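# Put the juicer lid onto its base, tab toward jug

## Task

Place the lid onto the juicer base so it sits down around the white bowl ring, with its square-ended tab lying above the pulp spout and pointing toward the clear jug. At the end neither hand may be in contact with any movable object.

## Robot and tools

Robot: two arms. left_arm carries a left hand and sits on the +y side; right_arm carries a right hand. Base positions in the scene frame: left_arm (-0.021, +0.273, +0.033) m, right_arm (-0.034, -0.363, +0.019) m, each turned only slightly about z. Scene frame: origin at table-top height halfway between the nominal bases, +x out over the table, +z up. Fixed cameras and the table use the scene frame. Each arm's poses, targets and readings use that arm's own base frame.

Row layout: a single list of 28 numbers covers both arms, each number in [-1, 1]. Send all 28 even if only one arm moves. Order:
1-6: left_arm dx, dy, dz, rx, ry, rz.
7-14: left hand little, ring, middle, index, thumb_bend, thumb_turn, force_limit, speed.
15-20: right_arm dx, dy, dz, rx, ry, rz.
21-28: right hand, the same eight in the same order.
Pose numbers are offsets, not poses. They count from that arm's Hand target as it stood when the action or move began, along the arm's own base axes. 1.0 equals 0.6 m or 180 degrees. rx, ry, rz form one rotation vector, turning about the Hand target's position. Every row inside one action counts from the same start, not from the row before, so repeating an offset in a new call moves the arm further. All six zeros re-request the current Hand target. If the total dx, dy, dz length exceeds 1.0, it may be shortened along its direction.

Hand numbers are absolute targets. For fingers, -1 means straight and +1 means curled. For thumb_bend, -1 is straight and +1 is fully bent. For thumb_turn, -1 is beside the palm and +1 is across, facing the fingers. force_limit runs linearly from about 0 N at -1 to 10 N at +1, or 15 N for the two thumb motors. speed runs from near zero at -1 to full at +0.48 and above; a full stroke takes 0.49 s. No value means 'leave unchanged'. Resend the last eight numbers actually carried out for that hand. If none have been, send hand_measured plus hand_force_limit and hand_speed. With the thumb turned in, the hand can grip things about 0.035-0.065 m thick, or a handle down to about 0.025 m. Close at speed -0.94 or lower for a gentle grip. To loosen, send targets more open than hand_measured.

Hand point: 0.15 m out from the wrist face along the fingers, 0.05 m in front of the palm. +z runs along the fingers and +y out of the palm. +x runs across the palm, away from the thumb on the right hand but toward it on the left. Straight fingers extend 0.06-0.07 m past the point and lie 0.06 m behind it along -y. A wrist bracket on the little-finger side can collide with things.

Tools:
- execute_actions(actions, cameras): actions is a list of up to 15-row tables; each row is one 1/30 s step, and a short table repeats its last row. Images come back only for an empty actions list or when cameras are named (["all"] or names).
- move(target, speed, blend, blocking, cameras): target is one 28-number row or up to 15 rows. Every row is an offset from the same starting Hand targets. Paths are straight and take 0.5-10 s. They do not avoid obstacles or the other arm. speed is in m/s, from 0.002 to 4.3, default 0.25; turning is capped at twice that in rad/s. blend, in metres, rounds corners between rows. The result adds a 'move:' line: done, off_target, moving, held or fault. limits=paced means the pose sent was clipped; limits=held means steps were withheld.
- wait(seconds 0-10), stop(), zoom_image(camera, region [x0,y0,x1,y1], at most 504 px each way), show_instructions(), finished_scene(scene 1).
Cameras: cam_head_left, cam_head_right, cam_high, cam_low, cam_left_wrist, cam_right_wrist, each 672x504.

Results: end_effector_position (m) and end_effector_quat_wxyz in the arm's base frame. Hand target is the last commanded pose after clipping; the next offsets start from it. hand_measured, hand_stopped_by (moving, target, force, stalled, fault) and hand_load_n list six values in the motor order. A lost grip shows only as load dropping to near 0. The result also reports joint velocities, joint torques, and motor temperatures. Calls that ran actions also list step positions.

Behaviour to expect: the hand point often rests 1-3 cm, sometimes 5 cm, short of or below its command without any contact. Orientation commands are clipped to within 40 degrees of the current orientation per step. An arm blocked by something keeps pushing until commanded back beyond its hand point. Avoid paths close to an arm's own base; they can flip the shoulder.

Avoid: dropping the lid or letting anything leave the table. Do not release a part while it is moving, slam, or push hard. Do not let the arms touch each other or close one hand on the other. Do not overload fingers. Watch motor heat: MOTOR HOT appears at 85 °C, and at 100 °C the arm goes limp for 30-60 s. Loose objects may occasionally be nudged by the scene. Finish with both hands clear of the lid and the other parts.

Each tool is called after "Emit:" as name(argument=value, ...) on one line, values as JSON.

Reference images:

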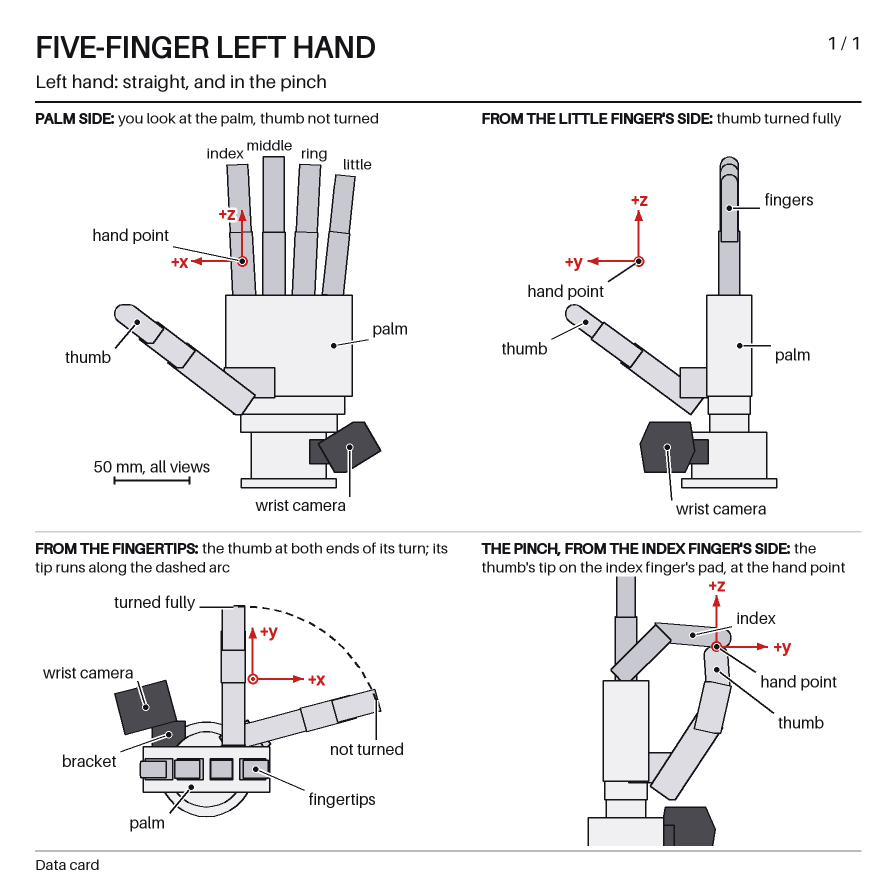

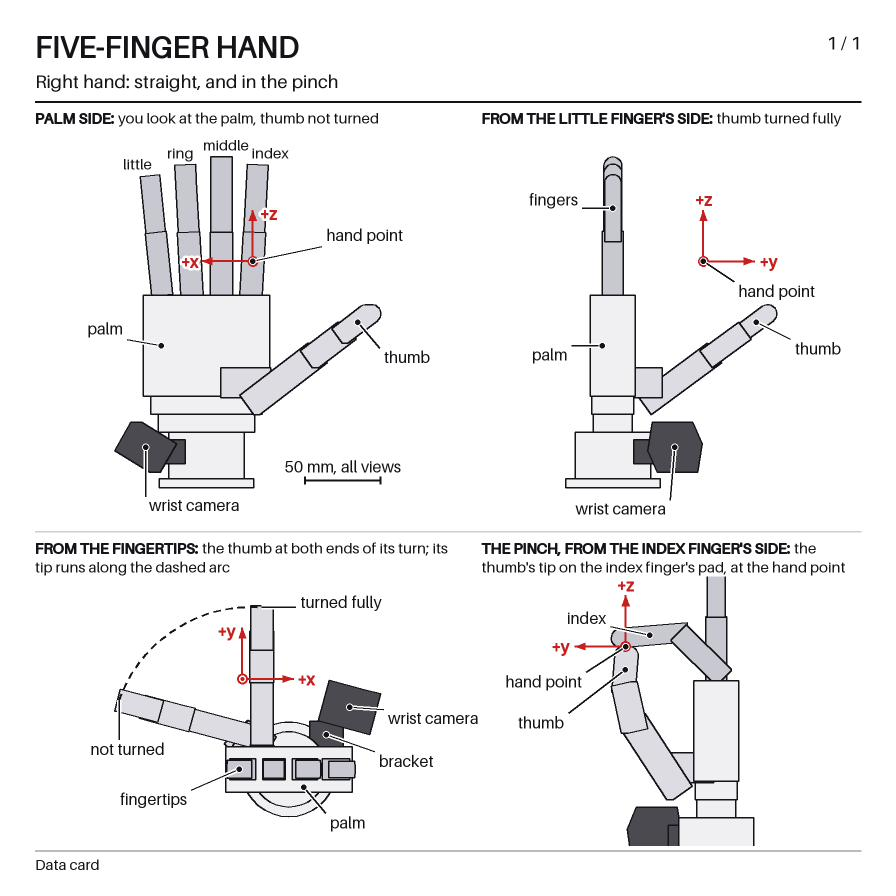

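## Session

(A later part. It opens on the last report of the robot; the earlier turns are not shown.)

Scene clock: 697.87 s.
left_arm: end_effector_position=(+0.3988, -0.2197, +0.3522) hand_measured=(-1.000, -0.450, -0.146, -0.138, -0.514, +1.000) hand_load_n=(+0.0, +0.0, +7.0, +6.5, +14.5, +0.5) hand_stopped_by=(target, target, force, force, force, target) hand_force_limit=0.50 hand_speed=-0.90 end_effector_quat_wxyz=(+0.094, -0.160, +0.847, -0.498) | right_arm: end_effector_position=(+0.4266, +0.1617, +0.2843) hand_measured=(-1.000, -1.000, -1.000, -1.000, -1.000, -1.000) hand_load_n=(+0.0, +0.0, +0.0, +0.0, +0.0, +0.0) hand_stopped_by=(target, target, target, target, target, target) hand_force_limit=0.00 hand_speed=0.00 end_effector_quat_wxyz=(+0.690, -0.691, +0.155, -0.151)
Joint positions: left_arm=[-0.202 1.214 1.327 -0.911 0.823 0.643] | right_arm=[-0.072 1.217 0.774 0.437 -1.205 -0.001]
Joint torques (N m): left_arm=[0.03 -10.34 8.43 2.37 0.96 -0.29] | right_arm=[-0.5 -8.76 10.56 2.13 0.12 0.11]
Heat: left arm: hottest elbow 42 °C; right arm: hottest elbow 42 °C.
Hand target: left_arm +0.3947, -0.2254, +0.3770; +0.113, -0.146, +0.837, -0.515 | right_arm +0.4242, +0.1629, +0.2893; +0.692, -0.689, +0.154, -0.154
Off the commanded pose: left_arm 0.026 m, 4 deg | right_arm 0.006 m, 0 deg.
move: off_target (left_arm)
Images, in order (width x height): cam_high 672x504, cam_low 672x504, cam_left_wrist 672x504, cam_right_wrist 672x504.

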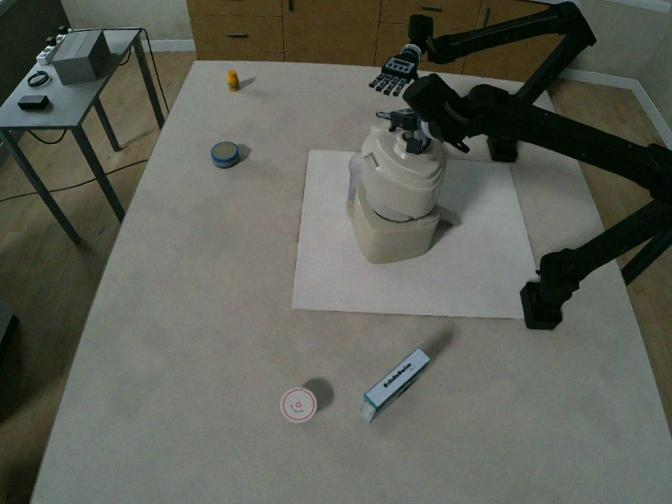

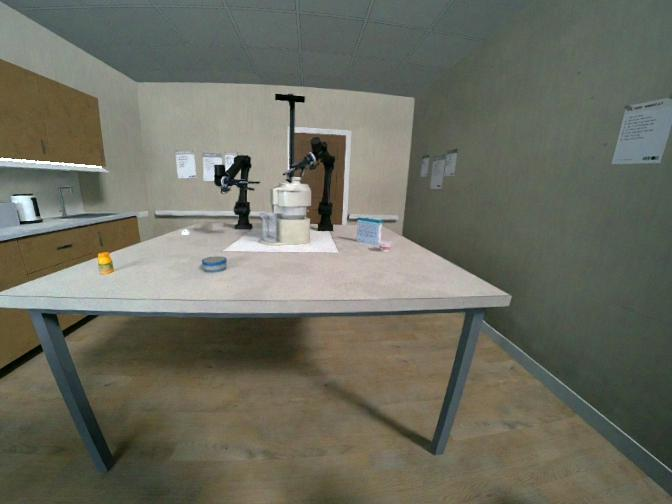

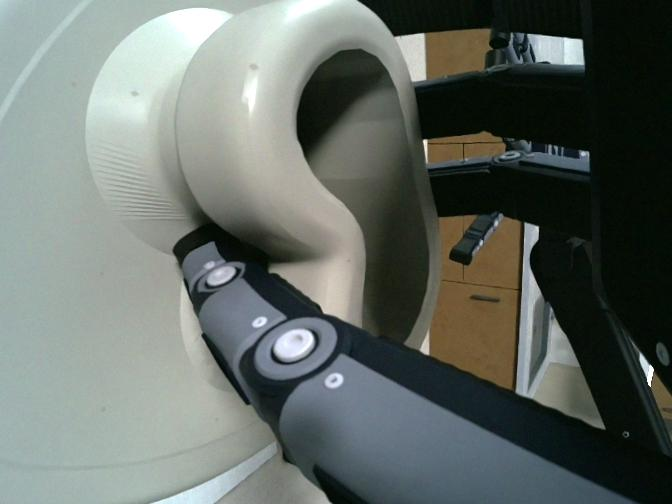

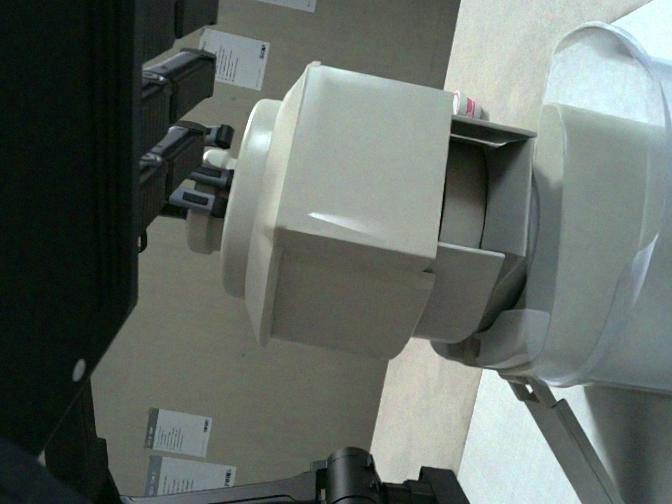

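Emit:
move(target=[0.0, 0.0, -0.0330, 0.0, 0.0, 0.0, -1, -0.45, 0.45, 0.25, -0.25, 1, 0.5, -0.9, 0, 0, 0, 0, 0, 0, -1, -1, -1, -1, -1, -1, 0, 0], speed=0.03, cameras=["cam_low", "cam_right_wrist", "cam_high", "cam_head_left", "cam_head_right"])

Emit:
zoom_image(camera="cam_low", region=[256, 180, 320, 230])

Emit:
zoom_image(camera="cam_right_wrist", region=[160, 0, 560, 350])

Emit:
zoom_image(camera="cam_high", region=[345, 130, 465, 250])

Emit:
zoom_image(camera="cam_head_left", region=[245, 150, 365, 290])

Emit:
zoom_image(camera="cam_head_right", region=[245, 150, 365, 290])

Scene clock: 699.50 s.
left_arm: end_effector_position=(+0.3984, -0.2198, +0.3313) hand_measured=(-1.000, -0.450, -0.146, -0.138, -0.514, +1.000) hand_load_n=(+0.0, +0.0, +7.0, +7.0, +14.5, +0.5) hand_stopped_by=(target, target, force, force, force, target) hand_force_limit=0.50 hand_speed=-0.90 end_effector_quat_wxyz=(+0.092, -0.161, +0.847, -0.498) | right_arm: end_effector_position=(+0.4266, +0.1617, +0.2843) hand_measured=(-1.000, -1.000, -1.000, -1.000, -1.000, -1.000) hand_load_n=(+0.0, +0.0, +0.0, +0.0, +0.0, -0.5) hand_stopped_by=(target, target, target, target, target, target) hand_force_limit=0.00 hand_speed=0.00 end_effector_quat_wxyz=(+0.690, -0.691, +0.155, -0.151)
Joint positions: left_arm=[-0.202 1.21 1.27 -0.86 0.824 0.643] | right_arm=[-0.072 1.217 0.774 0.437 -1.205 -0.001]
Joint torques (N m): left_arm=[0.15 -10.64 8.43 2.44 0.9 -0.3] | right_arm=[-0.44 -8.88 10.41 2.09 0.1 0.09]
Heat: left arm: hottest elbow 42 °C; right arm: hottest elbow 42 °C.
Hand target: left_arm +0.3946, -0.2254, +0.3573; +0.113, -0.146, +0.837, -0.515 | right_arm +0.4242, +0.1629, +0.2893; +0.692, -0.689, +0.154, -0.154
Off the commanded pose: left_arm 0.027 m, 4 deg | right_arm 0.006 m, 0 deg.
move: off_target (left_arm)
Images, in order (width x height): cam_head_left 672x504, cam_head_right 672x504, cam_high 672x504, cam_low 672x504, cam_right_wrist 672x504.

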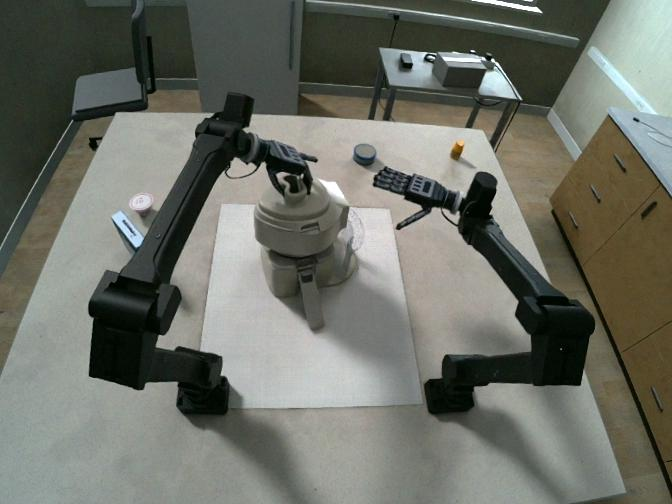

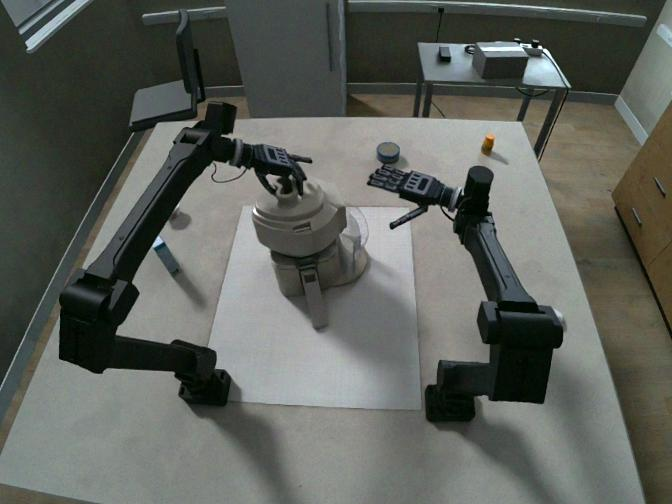

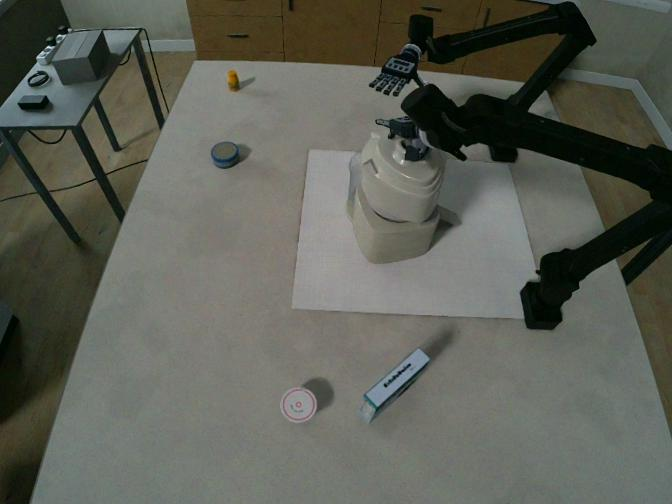

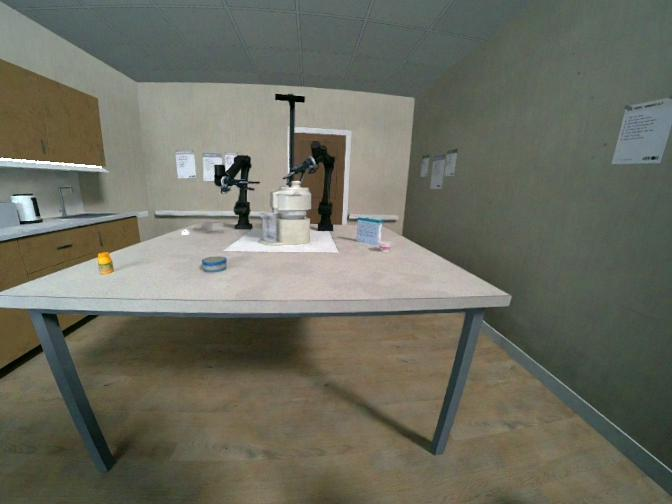

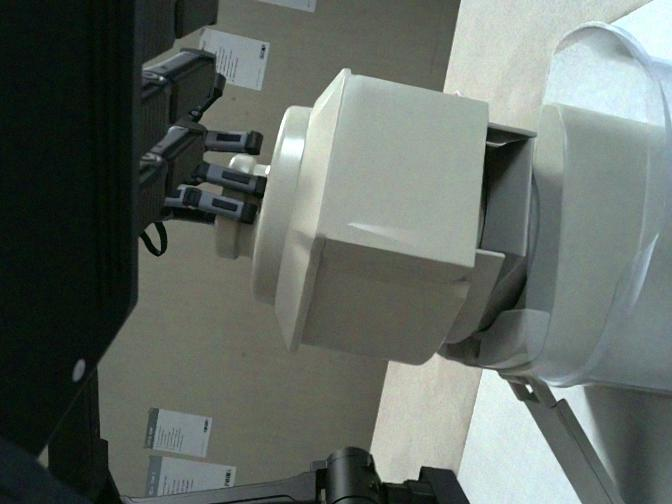

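Scaled by 7.875 from the camera's 672x504 image, which has a finer 960x720 frame.

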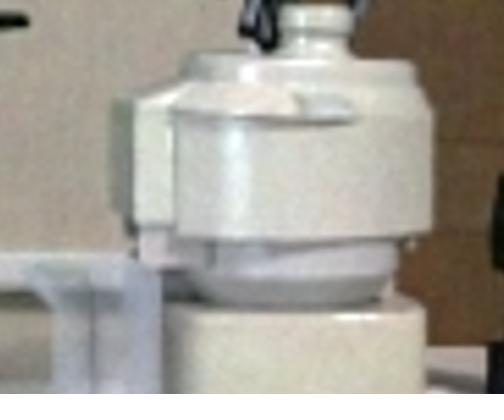

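Scaled by 1.260 from the camera's 672x504 image, which has a finer 960x720 frame.

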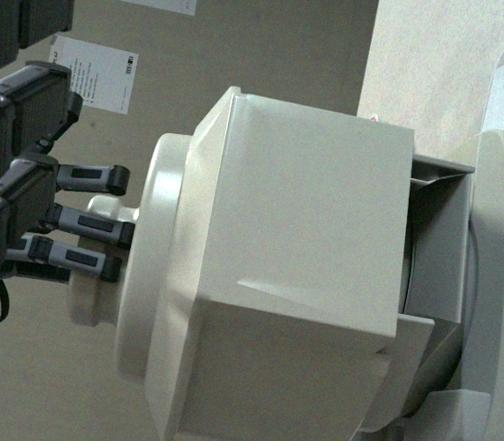

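Scaled by 4.200 from the camera's 672x504 image, which has a finer 960x720 frame.

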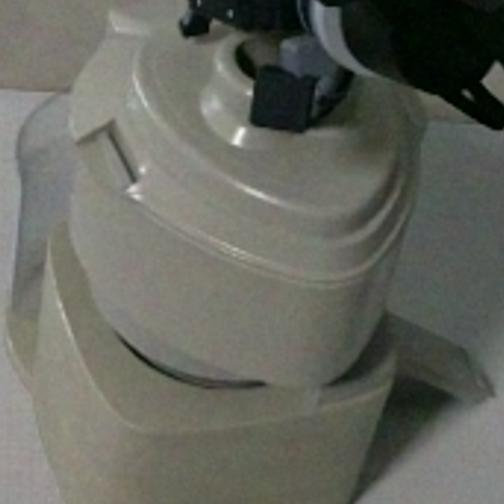

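Scaled by 3.600 from the camera's 672x504 image, which has a finer 960x720 frame.

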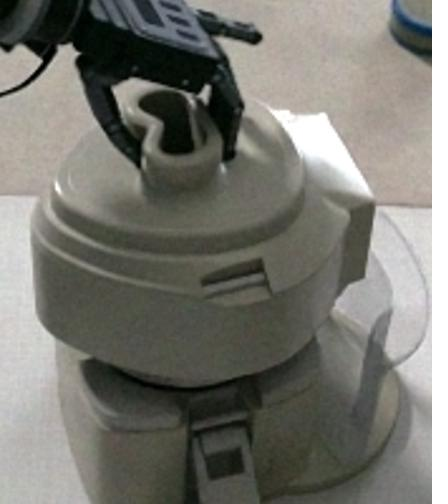

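Scaled by 3.600 from the camera's 672x504 image, which has a finer 960x720 frame.

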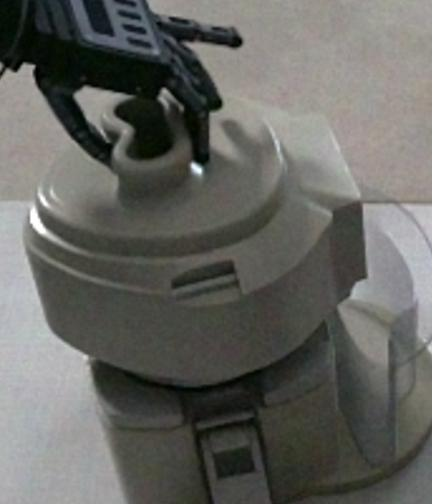

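Emit:
move(target=[0.0, 0.0, -0.0330, 0.0, 0.0, 0.0, -1, -0.45, 0.45, 0.25, -0.25, 1, 0.5, -0.9, 0, 0, 0, 0, 0, 0, -1, -1, -1, -1, -1, -1, 0, 0], speed=0.025, cameras=["cam_low", "cam_right_wrist", "cam_high"])

Emit:
zoom_image(camera="cam_low", region=[256, 180, 320, 230])

Emit:
zoom_image(camera="cam_right_wrist", region=[160, 0, 560, 350])

Emit:
zoom_image(camera="cam_high", region=[345, 130, 465, 250])

Scene clock: 701.60 s.
left_arm: end_effector_position=(+0.3981, -0.2197, +0.3179) hand_measured=(-1.000, -0.450, -0.146, -0.138, -0.514, +1.000) hand_load_n=(+0.0, +0.0, +6.5, +6.5, +14.5, -0.5) hand_stopped_by=(target, target, force, force, force, target) hand_force_limit=0.50 hand_speed=-0.90 end_effector_quat_wxyz=(+0.100, -0.156, +0.846, -0.501) | right_arm: end_effector_position=(+0.4266, +0.1617, +0.2843) hand_measured=(-1.000, -1.000, -1.000, -1.000, -1.000, -1.000) hand_load_n=(-0.5, -0.5, +0.0, +0.0, +0.0, -0.5) hand_stopped_by=(target, target, target, target, target, target) hand_force_limit=0.00 hand_speed=0.00 end_effector_quat_wxyz=(+0.690, -0.691, +0.155, -0.151)
Joint positions: left_arm=[-0.202 1.197 1.219 -0.803 0.824 0.643] | right_arm=[-0.072 1.217 0.774 0.437 -1.205 -0.001]
Joint torques (N m): left_arm=[0.03 -10.05 8.18 2.24 0.91 -0.29] | right_arm=[-0.38 -8.64 10.47 2.11 0.1 0.09]
Heat: left arm: hottest elbow 42 °C; right arm: hottest elbow 42 °C.
Hand target: left_arm +0.3946, -0.2254, +0.3374; +0.113, -0.146, +0.837, -0.515 | right_arm +0.4242, +0.1629, +0.2893; +0.692, -0.689, +0.154, -0.154
Off the commanded pose: left_arm 0.021 m, 3 deg | right_arm 0.006 m, 0 deg.
move: off_target (left_arm)
Images, in order (width x height): cam_high 672x504, cam_low 672x504, cam_right_wrist 672x504.

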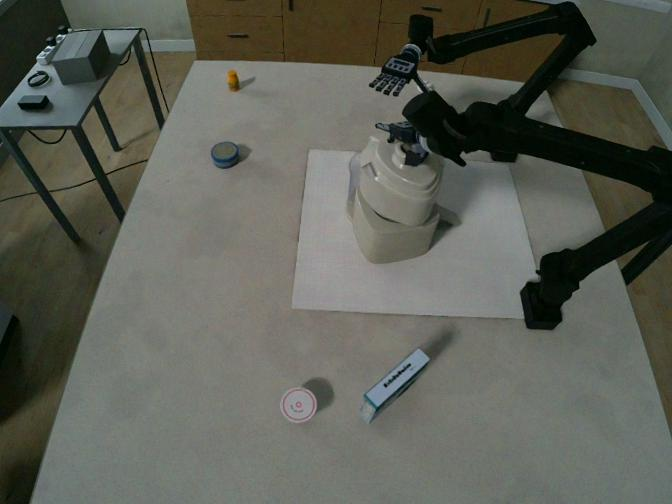

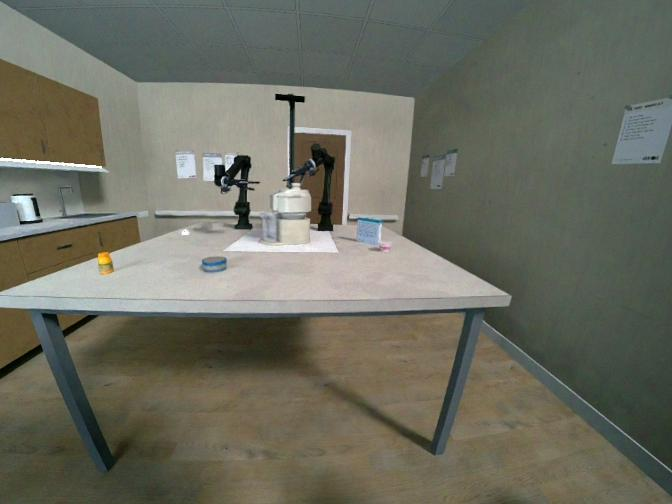

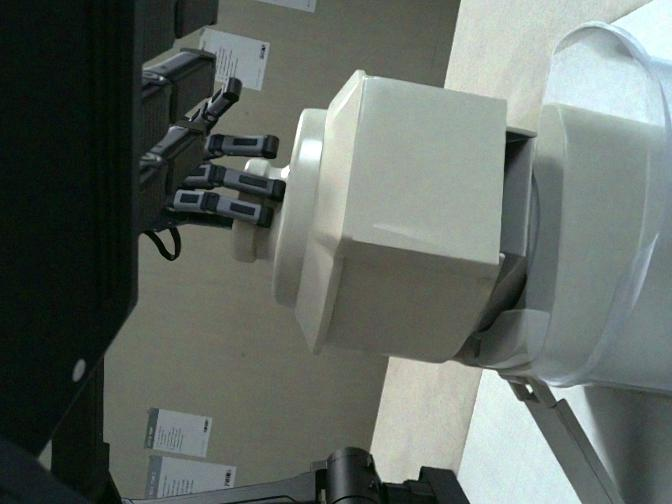

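Scaled by 7.875 from the camera's 672x504 image, which has a finer 960x720 frame.

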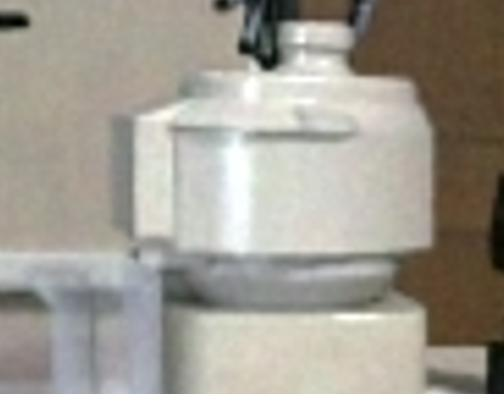

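Scaled by 1.260 from the camera's 672x504 image, which has a finer 960x720 frame.

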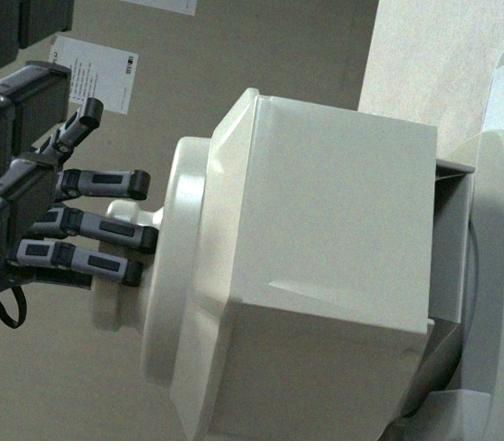

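Scaled by 4.200 from the camera's 672x504 image, which has a finer 960x720 frame.

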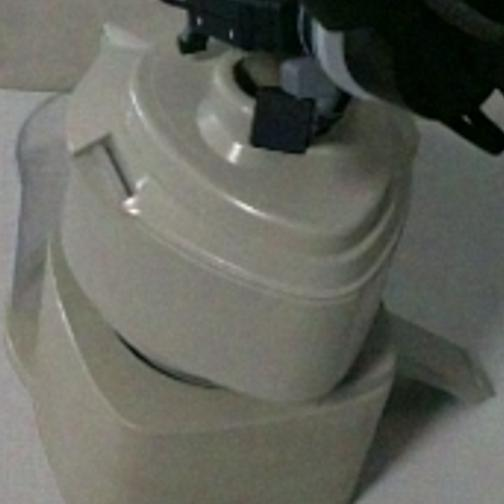

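Emit:
move(target=[0.0, 0.0, -0.0330, 0.0, 0.0, 0.0, -1, -0.45, 0.45, 0.25, -0.25, 1, 0.5, -0.9, 0, 0, 0, 0, 0, 0, -1, -1, -1, -1, -1, -1, 0, 0], speed=0.025, cameras=["cam_low", "cam_right_wrist", "cam_high", "cam_left_wrist"])

Emit:
zoom_image(camera="cam_low", region=[256, 180, 320, 230])

Emit:
zoom_image(camera="cam_right_wrist", region=[160, 0, 560, 350])

Emit:
zoom_image(camera="cam_high", region=[345, 130, 465, 250])

Scene clock: 702.97 s.
left_arm: end_effector_position=(+0.3952, -0.2196, +0.3140) hand_measured=(-1.000, -0.450, -0.146, -0.138, -0.514, +1.000) hand_load_n=(+0.0, +0.0, +7.5, +5.5, +14.0, -2.5) hand_stopped_by=(target, target, force, force, force, target) hand_force_limit=0.50 hand_speed=-0.90 end_effector_quat_wxyz=(+0.112, -0.148, +0.842, -0.507) | right_arm: end_effector_position=(+0.4266, +0.1617, +0.2843) hand_measured=(-1.000, -1.000, -1.000, -1.000, -1.000, -1.000) hand_load_n=(+0.0, +0.0, +0.0, +0.0, +0.0, +0.0) hand_stopped_by=(target, target, target, target, target, target) hand_force_limit=0.00 hand_speed=0.00 end_effector_quat_wxyz=(+0.690, -0.691, +0.155, -0.151)
Joint positions: left_arm=[-0.202 1.173 1.18 -0.755 0.827 0.643] | right_arm=[-0.072 1.217 0.774 0.437 -1.205 -0.001]
Joint torques (N m): left_arm=[0.09 -8 7.23 2.32 0.73 -0.31] | right_arm=[-0.38 -8.94 10.52 2.06 0.11 0.09]
Heat: left arm: hottest elbow 42 °C; right arm: hottest elbow 42 °C.
Hand target: left_arm +0.3946, -0.2254, +0.3176; +0.113, -0.146, +0.837, -0.515 | right_arm +0.4242, +0.1629, +0.2893; +0.692, -0.689, +0.154, -0.154
Off the commanded pose: left_arm 0.007 m, 1 deg | right_arm 0.006 m, 0 deg.
move: done
Images, in order (width x height): cam_high 672x504, cam_low 672x504, cam_left_wrist 672x504, cam_right_wrist 672x504.

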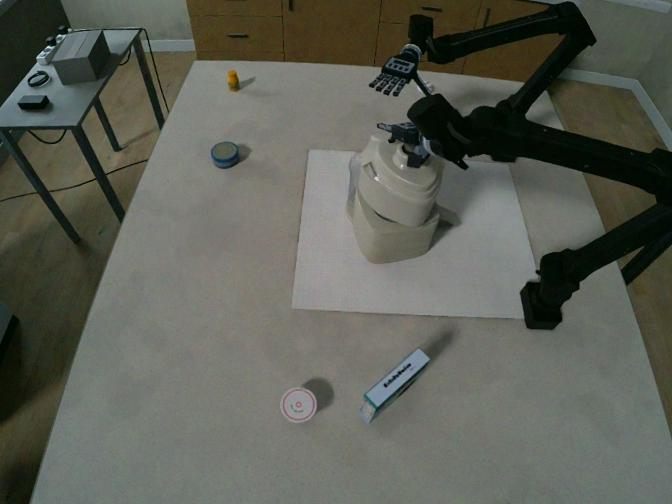

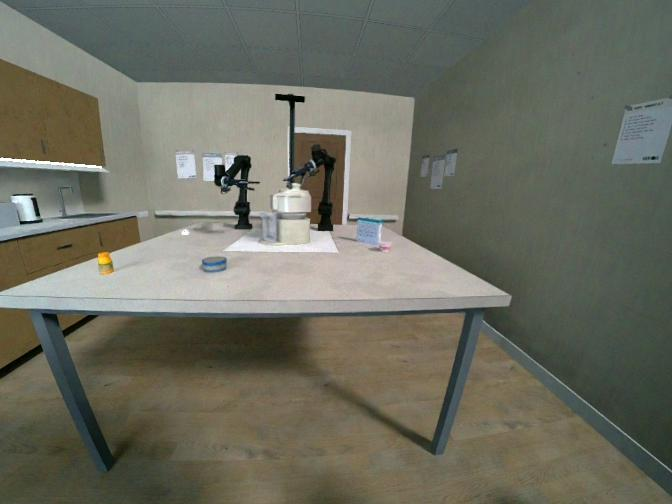

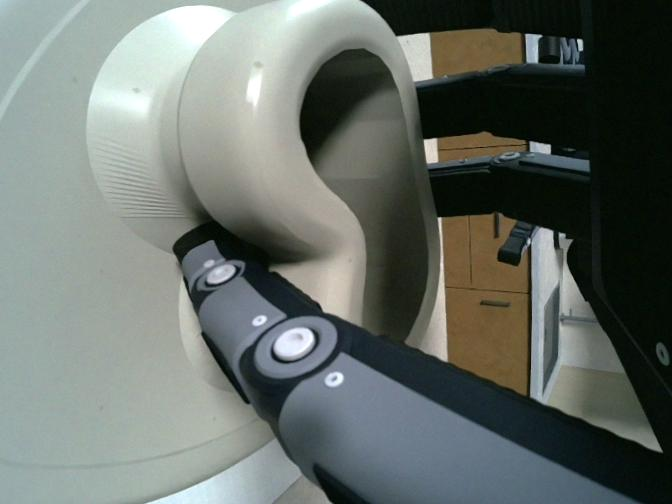

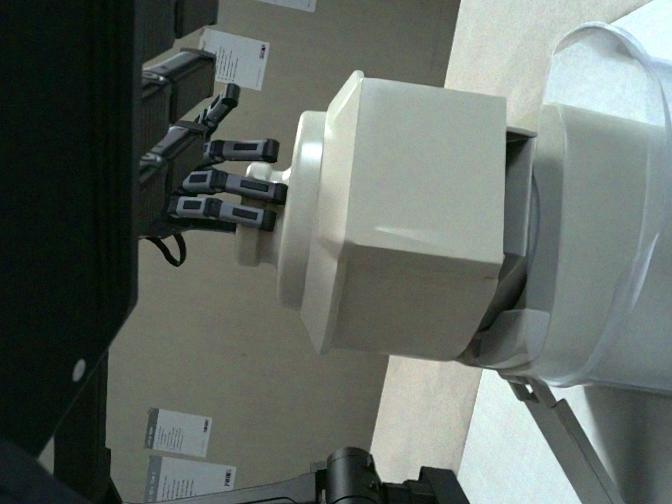

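Scaled by 7.875 from the camera's 672x504 image, which has a finer 960x720 frame.

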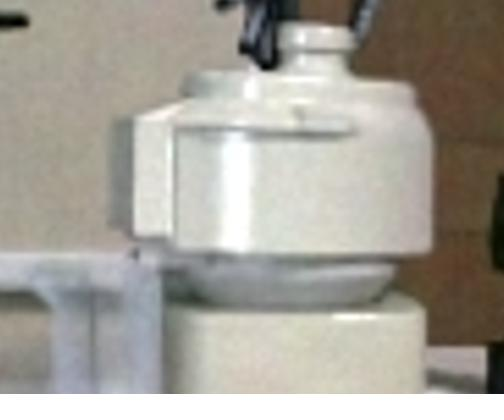

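Scaled by 1.260 from the camera's 672x504 image, which has a finer 960x720 frame.

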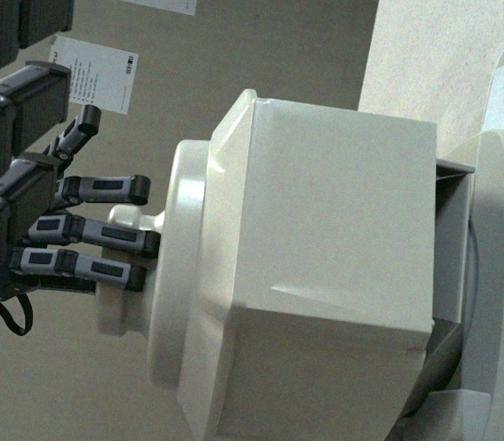

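Scaled by 4.200 from the camera's 672x504 image, which has a finer 960x720 frame.

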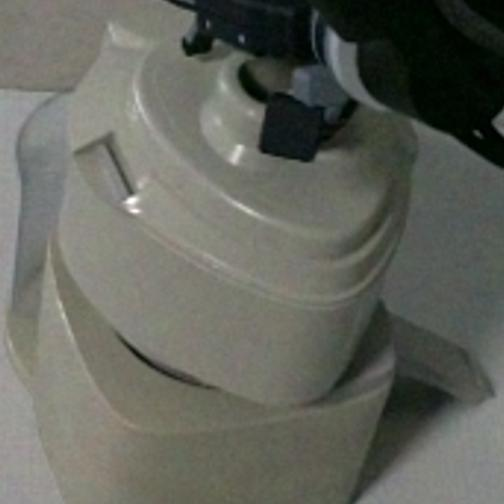

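Emit:
move(target=[[0.0, 0.0, 0.0700, 0.0, 0.0, 0.0, -1, -0.45, 0.45, 0.25, -0.25, 1, 0.5, -0.9, 0, 0, 0, 0, 0, 0, -1, -1, -1, -1, -1, -1, 0, 0], [0.0130, -0.0025, 0.0700, 0.0, 0.0, -0.0280, -1, -0.45, 0.45, 0.25, -0.25, 1, 0.5, -0.9, 0, 0, 0, 0, 0, 0, -1, -1, -1, -1, -1, -1, 0, 0]], speed=0.04, cameras=["cam_low", "cam_right_wrist", "cam_high", "cam_head_left", "cam_head_right"])

Emit:
zoom_image(camera="cam_low", region=[256, 180, 320, 230])

Emit:
zoom_image(camera="cam_right_wrist", region=[160, 0, 560, 350])

Emit:
zoom_image(camera="cam_high", region=[345, 130, 465, 250])

Emit:
zoom_image(camera="cam_head_left", region=[245, 150, 365, 290])

Emit:
zoom_image(camera="cam_head_right", region=[245, 150, 365, 290])

Scene clock: 706.83 s.
left_arm: end_effector_position=(+0.3956, -0.2235, +0.3221) hand_measured=(-1.000, -0.450, -0.146, -0.138, -0.514, +1.000) hand_load_n=(+0.0, +0.0, +5.5, +9.5, +15.5, +1.0) hand_stopped_by=(target, target, force, force, force, target) hand_force_limit=0.50 hand_speed=-0.90 end_effector_quat_wxyz=(+0.071, -0.124, +0.852, -0.503) | right_arm: end_effector_position=(+0.4266, +0.1617, +0.2843) hand_measured=(-1.000, -1.000, -1.000, -1.000, -1.000, -1.000) hand_load_n=(+0.0, +0.0, +0.0, +0.0, +0.0, +0.0) hand_stopped_by=(target, target, target, target, target, target) hand_force_limit=0.00 hand_speed=0.00 end_effector_quat_wxyz=(+0.690, -0.691, +0.155, -0.151)
Joint positions: left_arm=[-0.202 1.243 1.28 -0.904 0.885 0.736] | right_arm=[-0.072 1.217 0.774 0.437 -1.205 -0.001]
Joint torques (N m): left_arm=[1.2 -9.29 12.19 0.69 1.45 -0.16] | right_arm=[-0.85 -8.88 10.56 2.04 0.11 0.13]
Heat: left arm: hottest elbow 42 °C; right arm: hottest elbow 42 °C.
Hand target: left_arm +0.4024, -0.2269, +0.3596; +0.090, -0.109, +0.843, -0.519 | right_arm +0.4242, +0.1629, +0.2893; +0.692, -0.689, +0.154, -0.154
Off the commanded pose: left_arm 0.038 m, 3 deg | right_arm 0.006 m, 0 deg.
move: off_target (left_arm)
Images, in order (width x height): cam_head_left 672x504, cam_head_right 672x504, cam_high 672x504, cam_low 672x504, cam_right_wrist 672x504.

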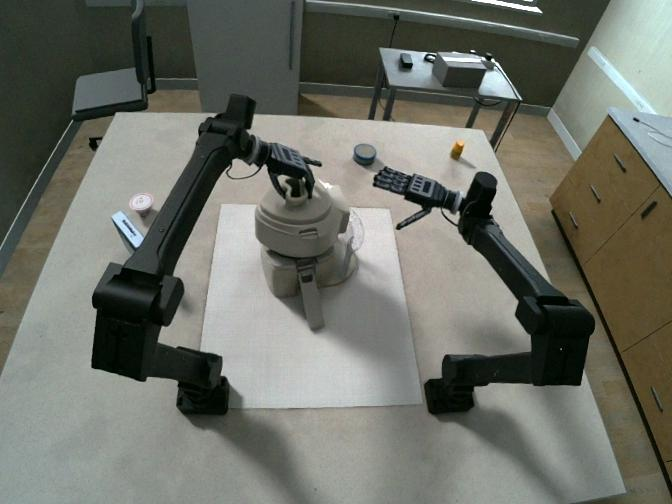

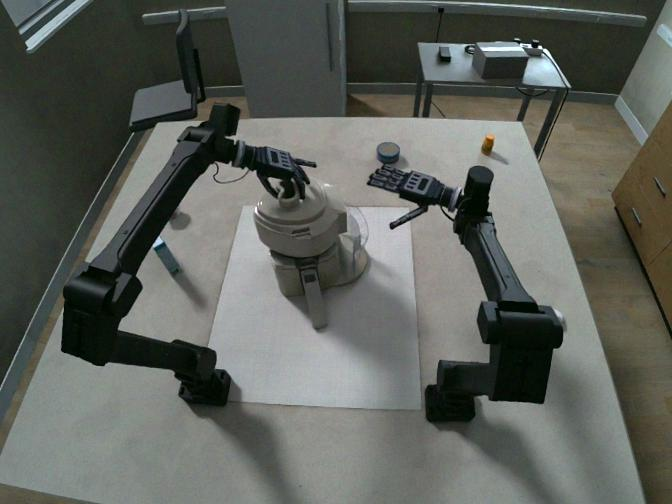

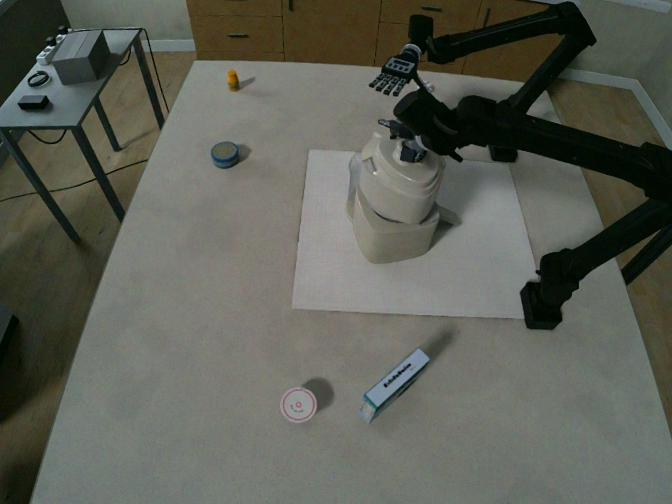

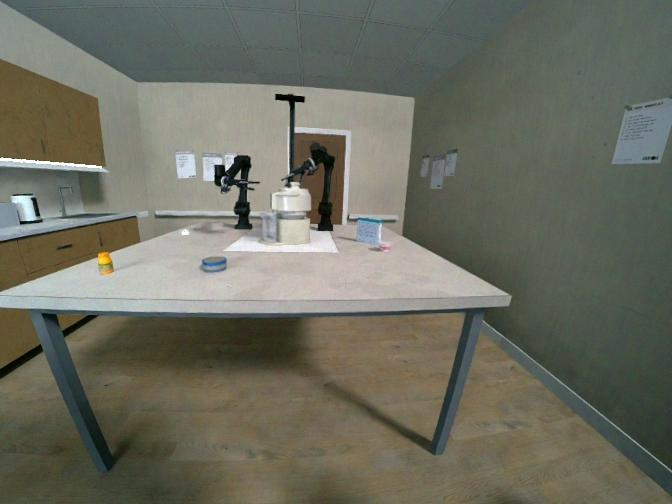

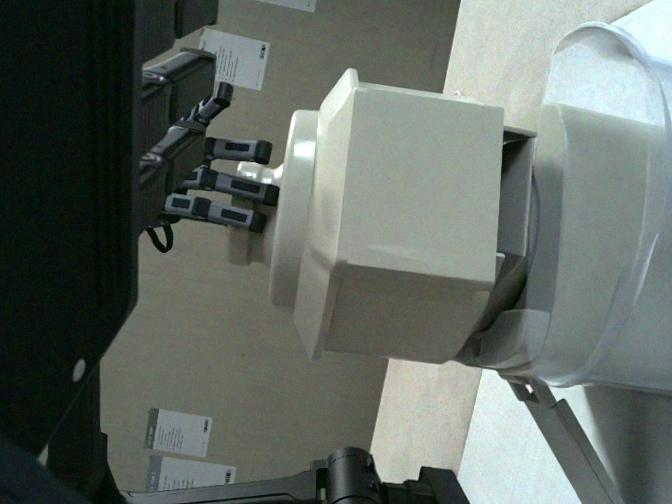

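Scaled by 7.875 from the camera's 672x504 image, which has a finer 960x720 frame.

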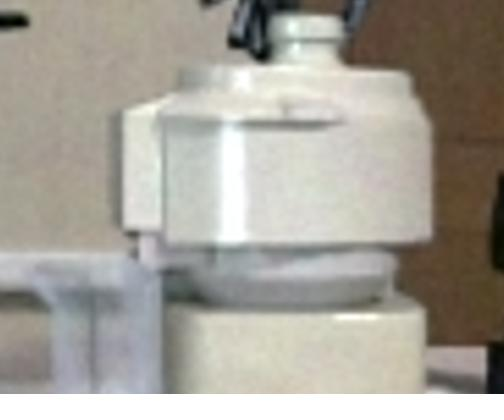

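Scaled by 1.260 from the camera's 672x504 image, which has a finer 960x720 frame.

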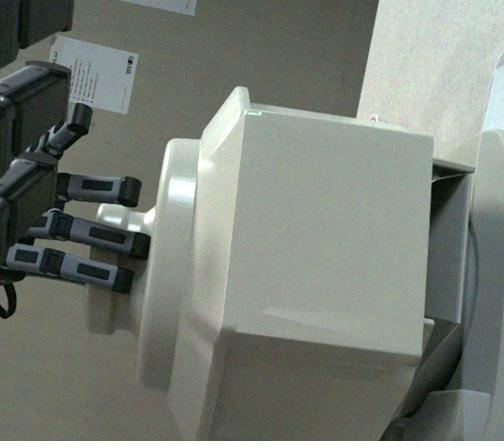

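Scaled by 4.200 from the camera's 672x504 image, which has a finer 960x720 frame.

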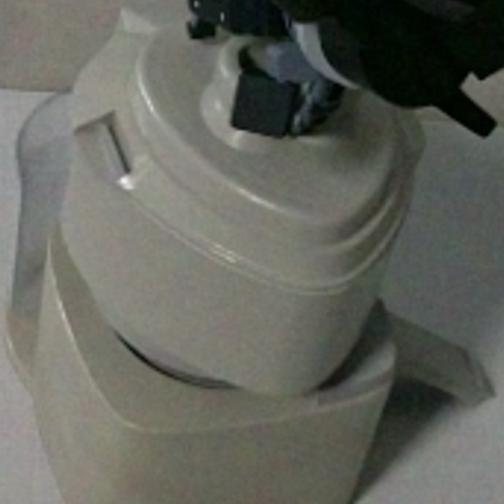

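Scaled by 3.600 from the camera's 672x504 image, which has a finer 960x720 frame.

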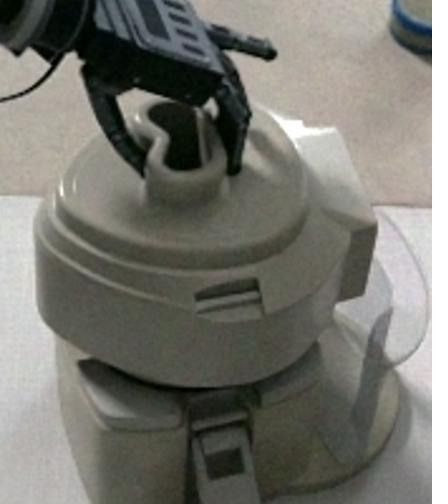

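Scaled by 3.600 from the camera's 672x504 image, which has a finer 960x720 frame.

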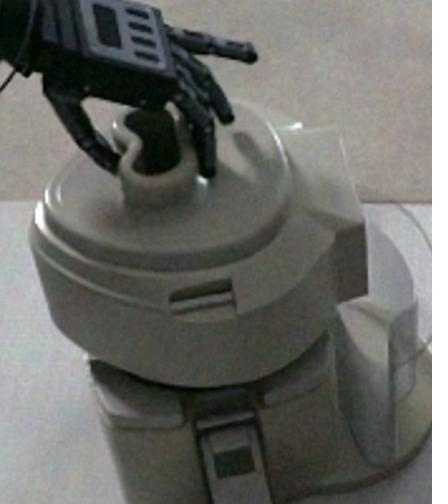

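Emit:
move(target=[0.02, 0.003, 0.02, 0, 0, 0, -1, -0.45, 0.45, 0.25, -0.25, 1, 0.5, -0.9, 0, 0, 0, 0, 0, 0, -1, -1, -1, -1, -1, -1, 0, 0], speed=0.03, cameras=["all"])

Scene clock: 708.80 s.
left_arm: end_effector_position=(+0.4014, -0.2251, +0.3331) hand_measured=(-1.000, -0.450, -0.146, -0.138, -0.514, +1.000) hand_load_n=(+0.0, +0.0, +7.0, +8.0, +15.5, -0.5) hand_stopped_by=(target, target, force, force, force, target) hand_force_limit=0.50 hand_speed=-0.90 end_effector_quat_wxyz=(+0.060, -0.126, +0.852, -0.505) | right_arm: end_effector_position=(+0.4266, +0.1617, +0.2843) hand_measured=(-1.000, -1.000, -1.000, -1.000, -1.000, -1.000) hand_load_n=(-0.5, +0.0, +0.0, +0.0, +0.0, +0.0) hand_stopped_by=(target, target, target, target, target, target) hand_force_limit=0.00 hand_speed=0.00 end_effector_quat_wxyz=(+0.690, -0.691, +0.155, -0.151)
Joint positions: left_arm=[-0.199 1.274 1.337 -0.953 0.9 0.74] | right_arm=[-0.072 1.217 0.774 0.437 -1.205 -0.001]
Joint torques (N m): left_arm=[1.61 -9.29 12.52 1.18 1.1 -0.06] | right_arm=[-0.85 -9.05 10.51 2.17 0.11 0.11]
Heat: left arm: hottest elbow 43 °C; right arm: hottest elbow 42 °C.
Hand target: left_arm +0.4143, -0.2252, +0.3717; +0.090, -0.109, +0.843, -0.519 | right_arm +0.4242, +0.1629, +0.2893; +0.692, -0.689, +0.154, -0.154
Off the commanded pose: left_arm 0.041 m, 4 deg | right_arm 0.006 m, 0 deg.
move: off_target (left_arm)

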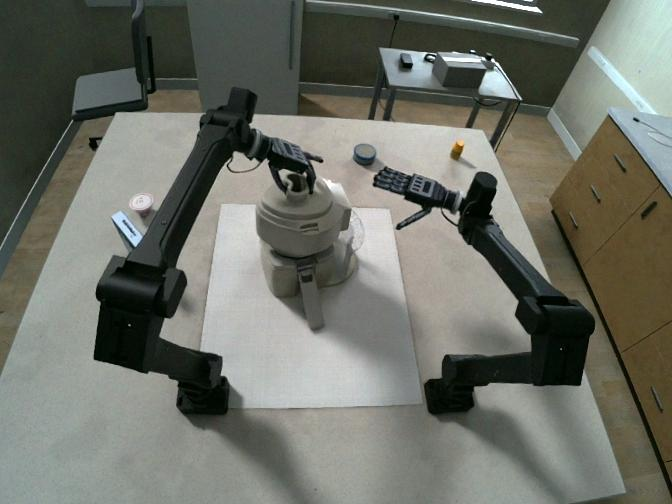

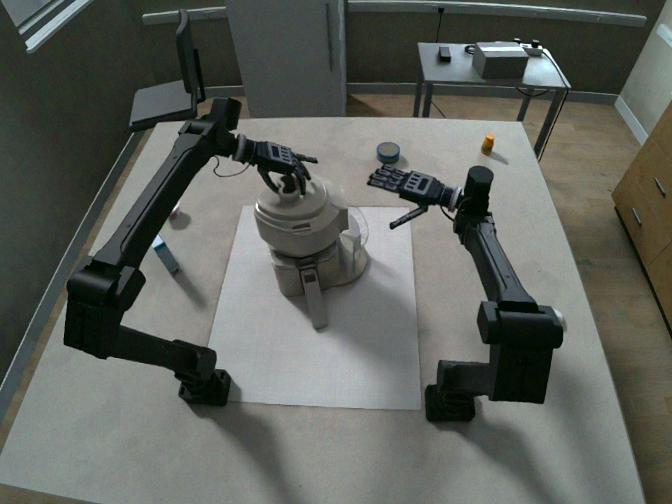

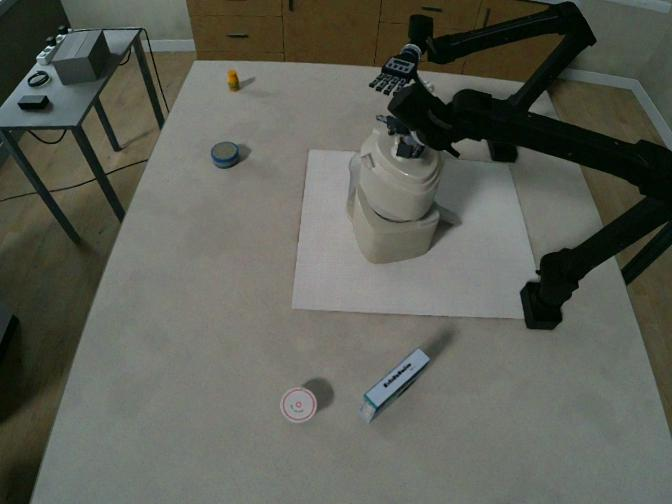

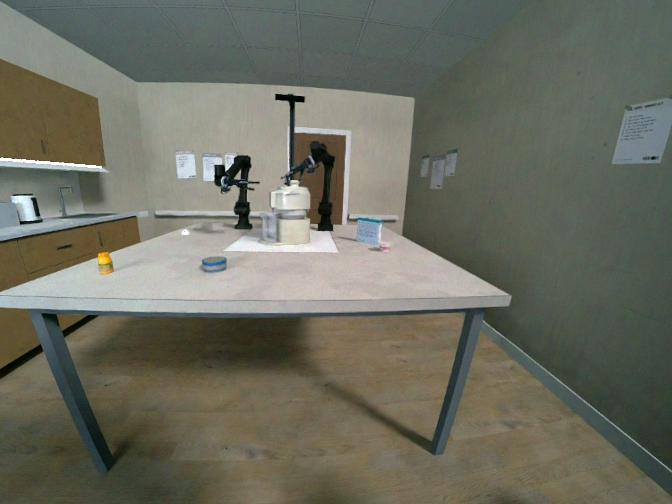

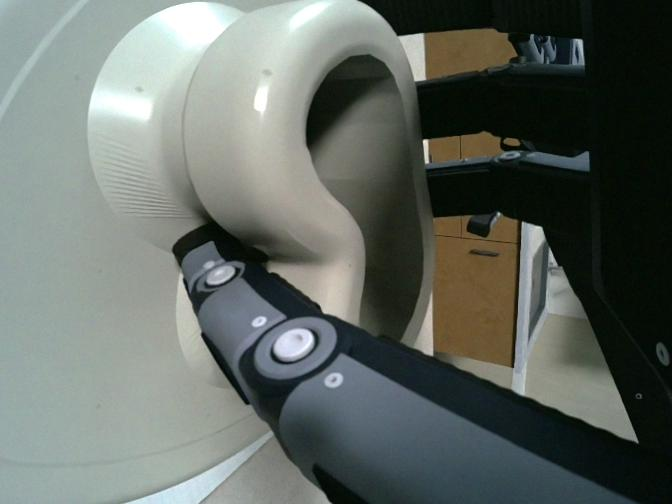

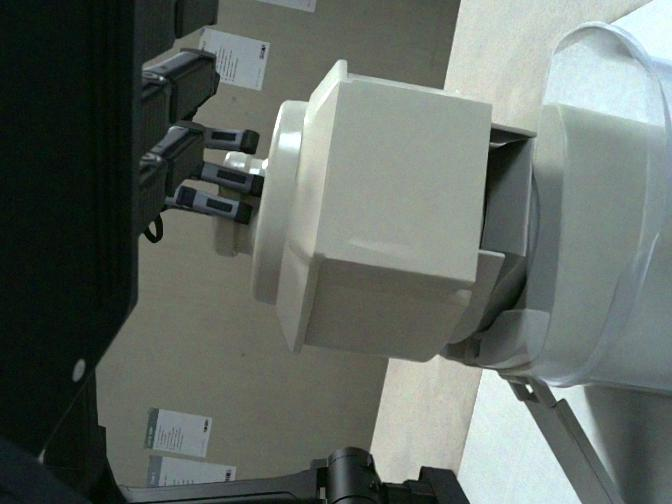

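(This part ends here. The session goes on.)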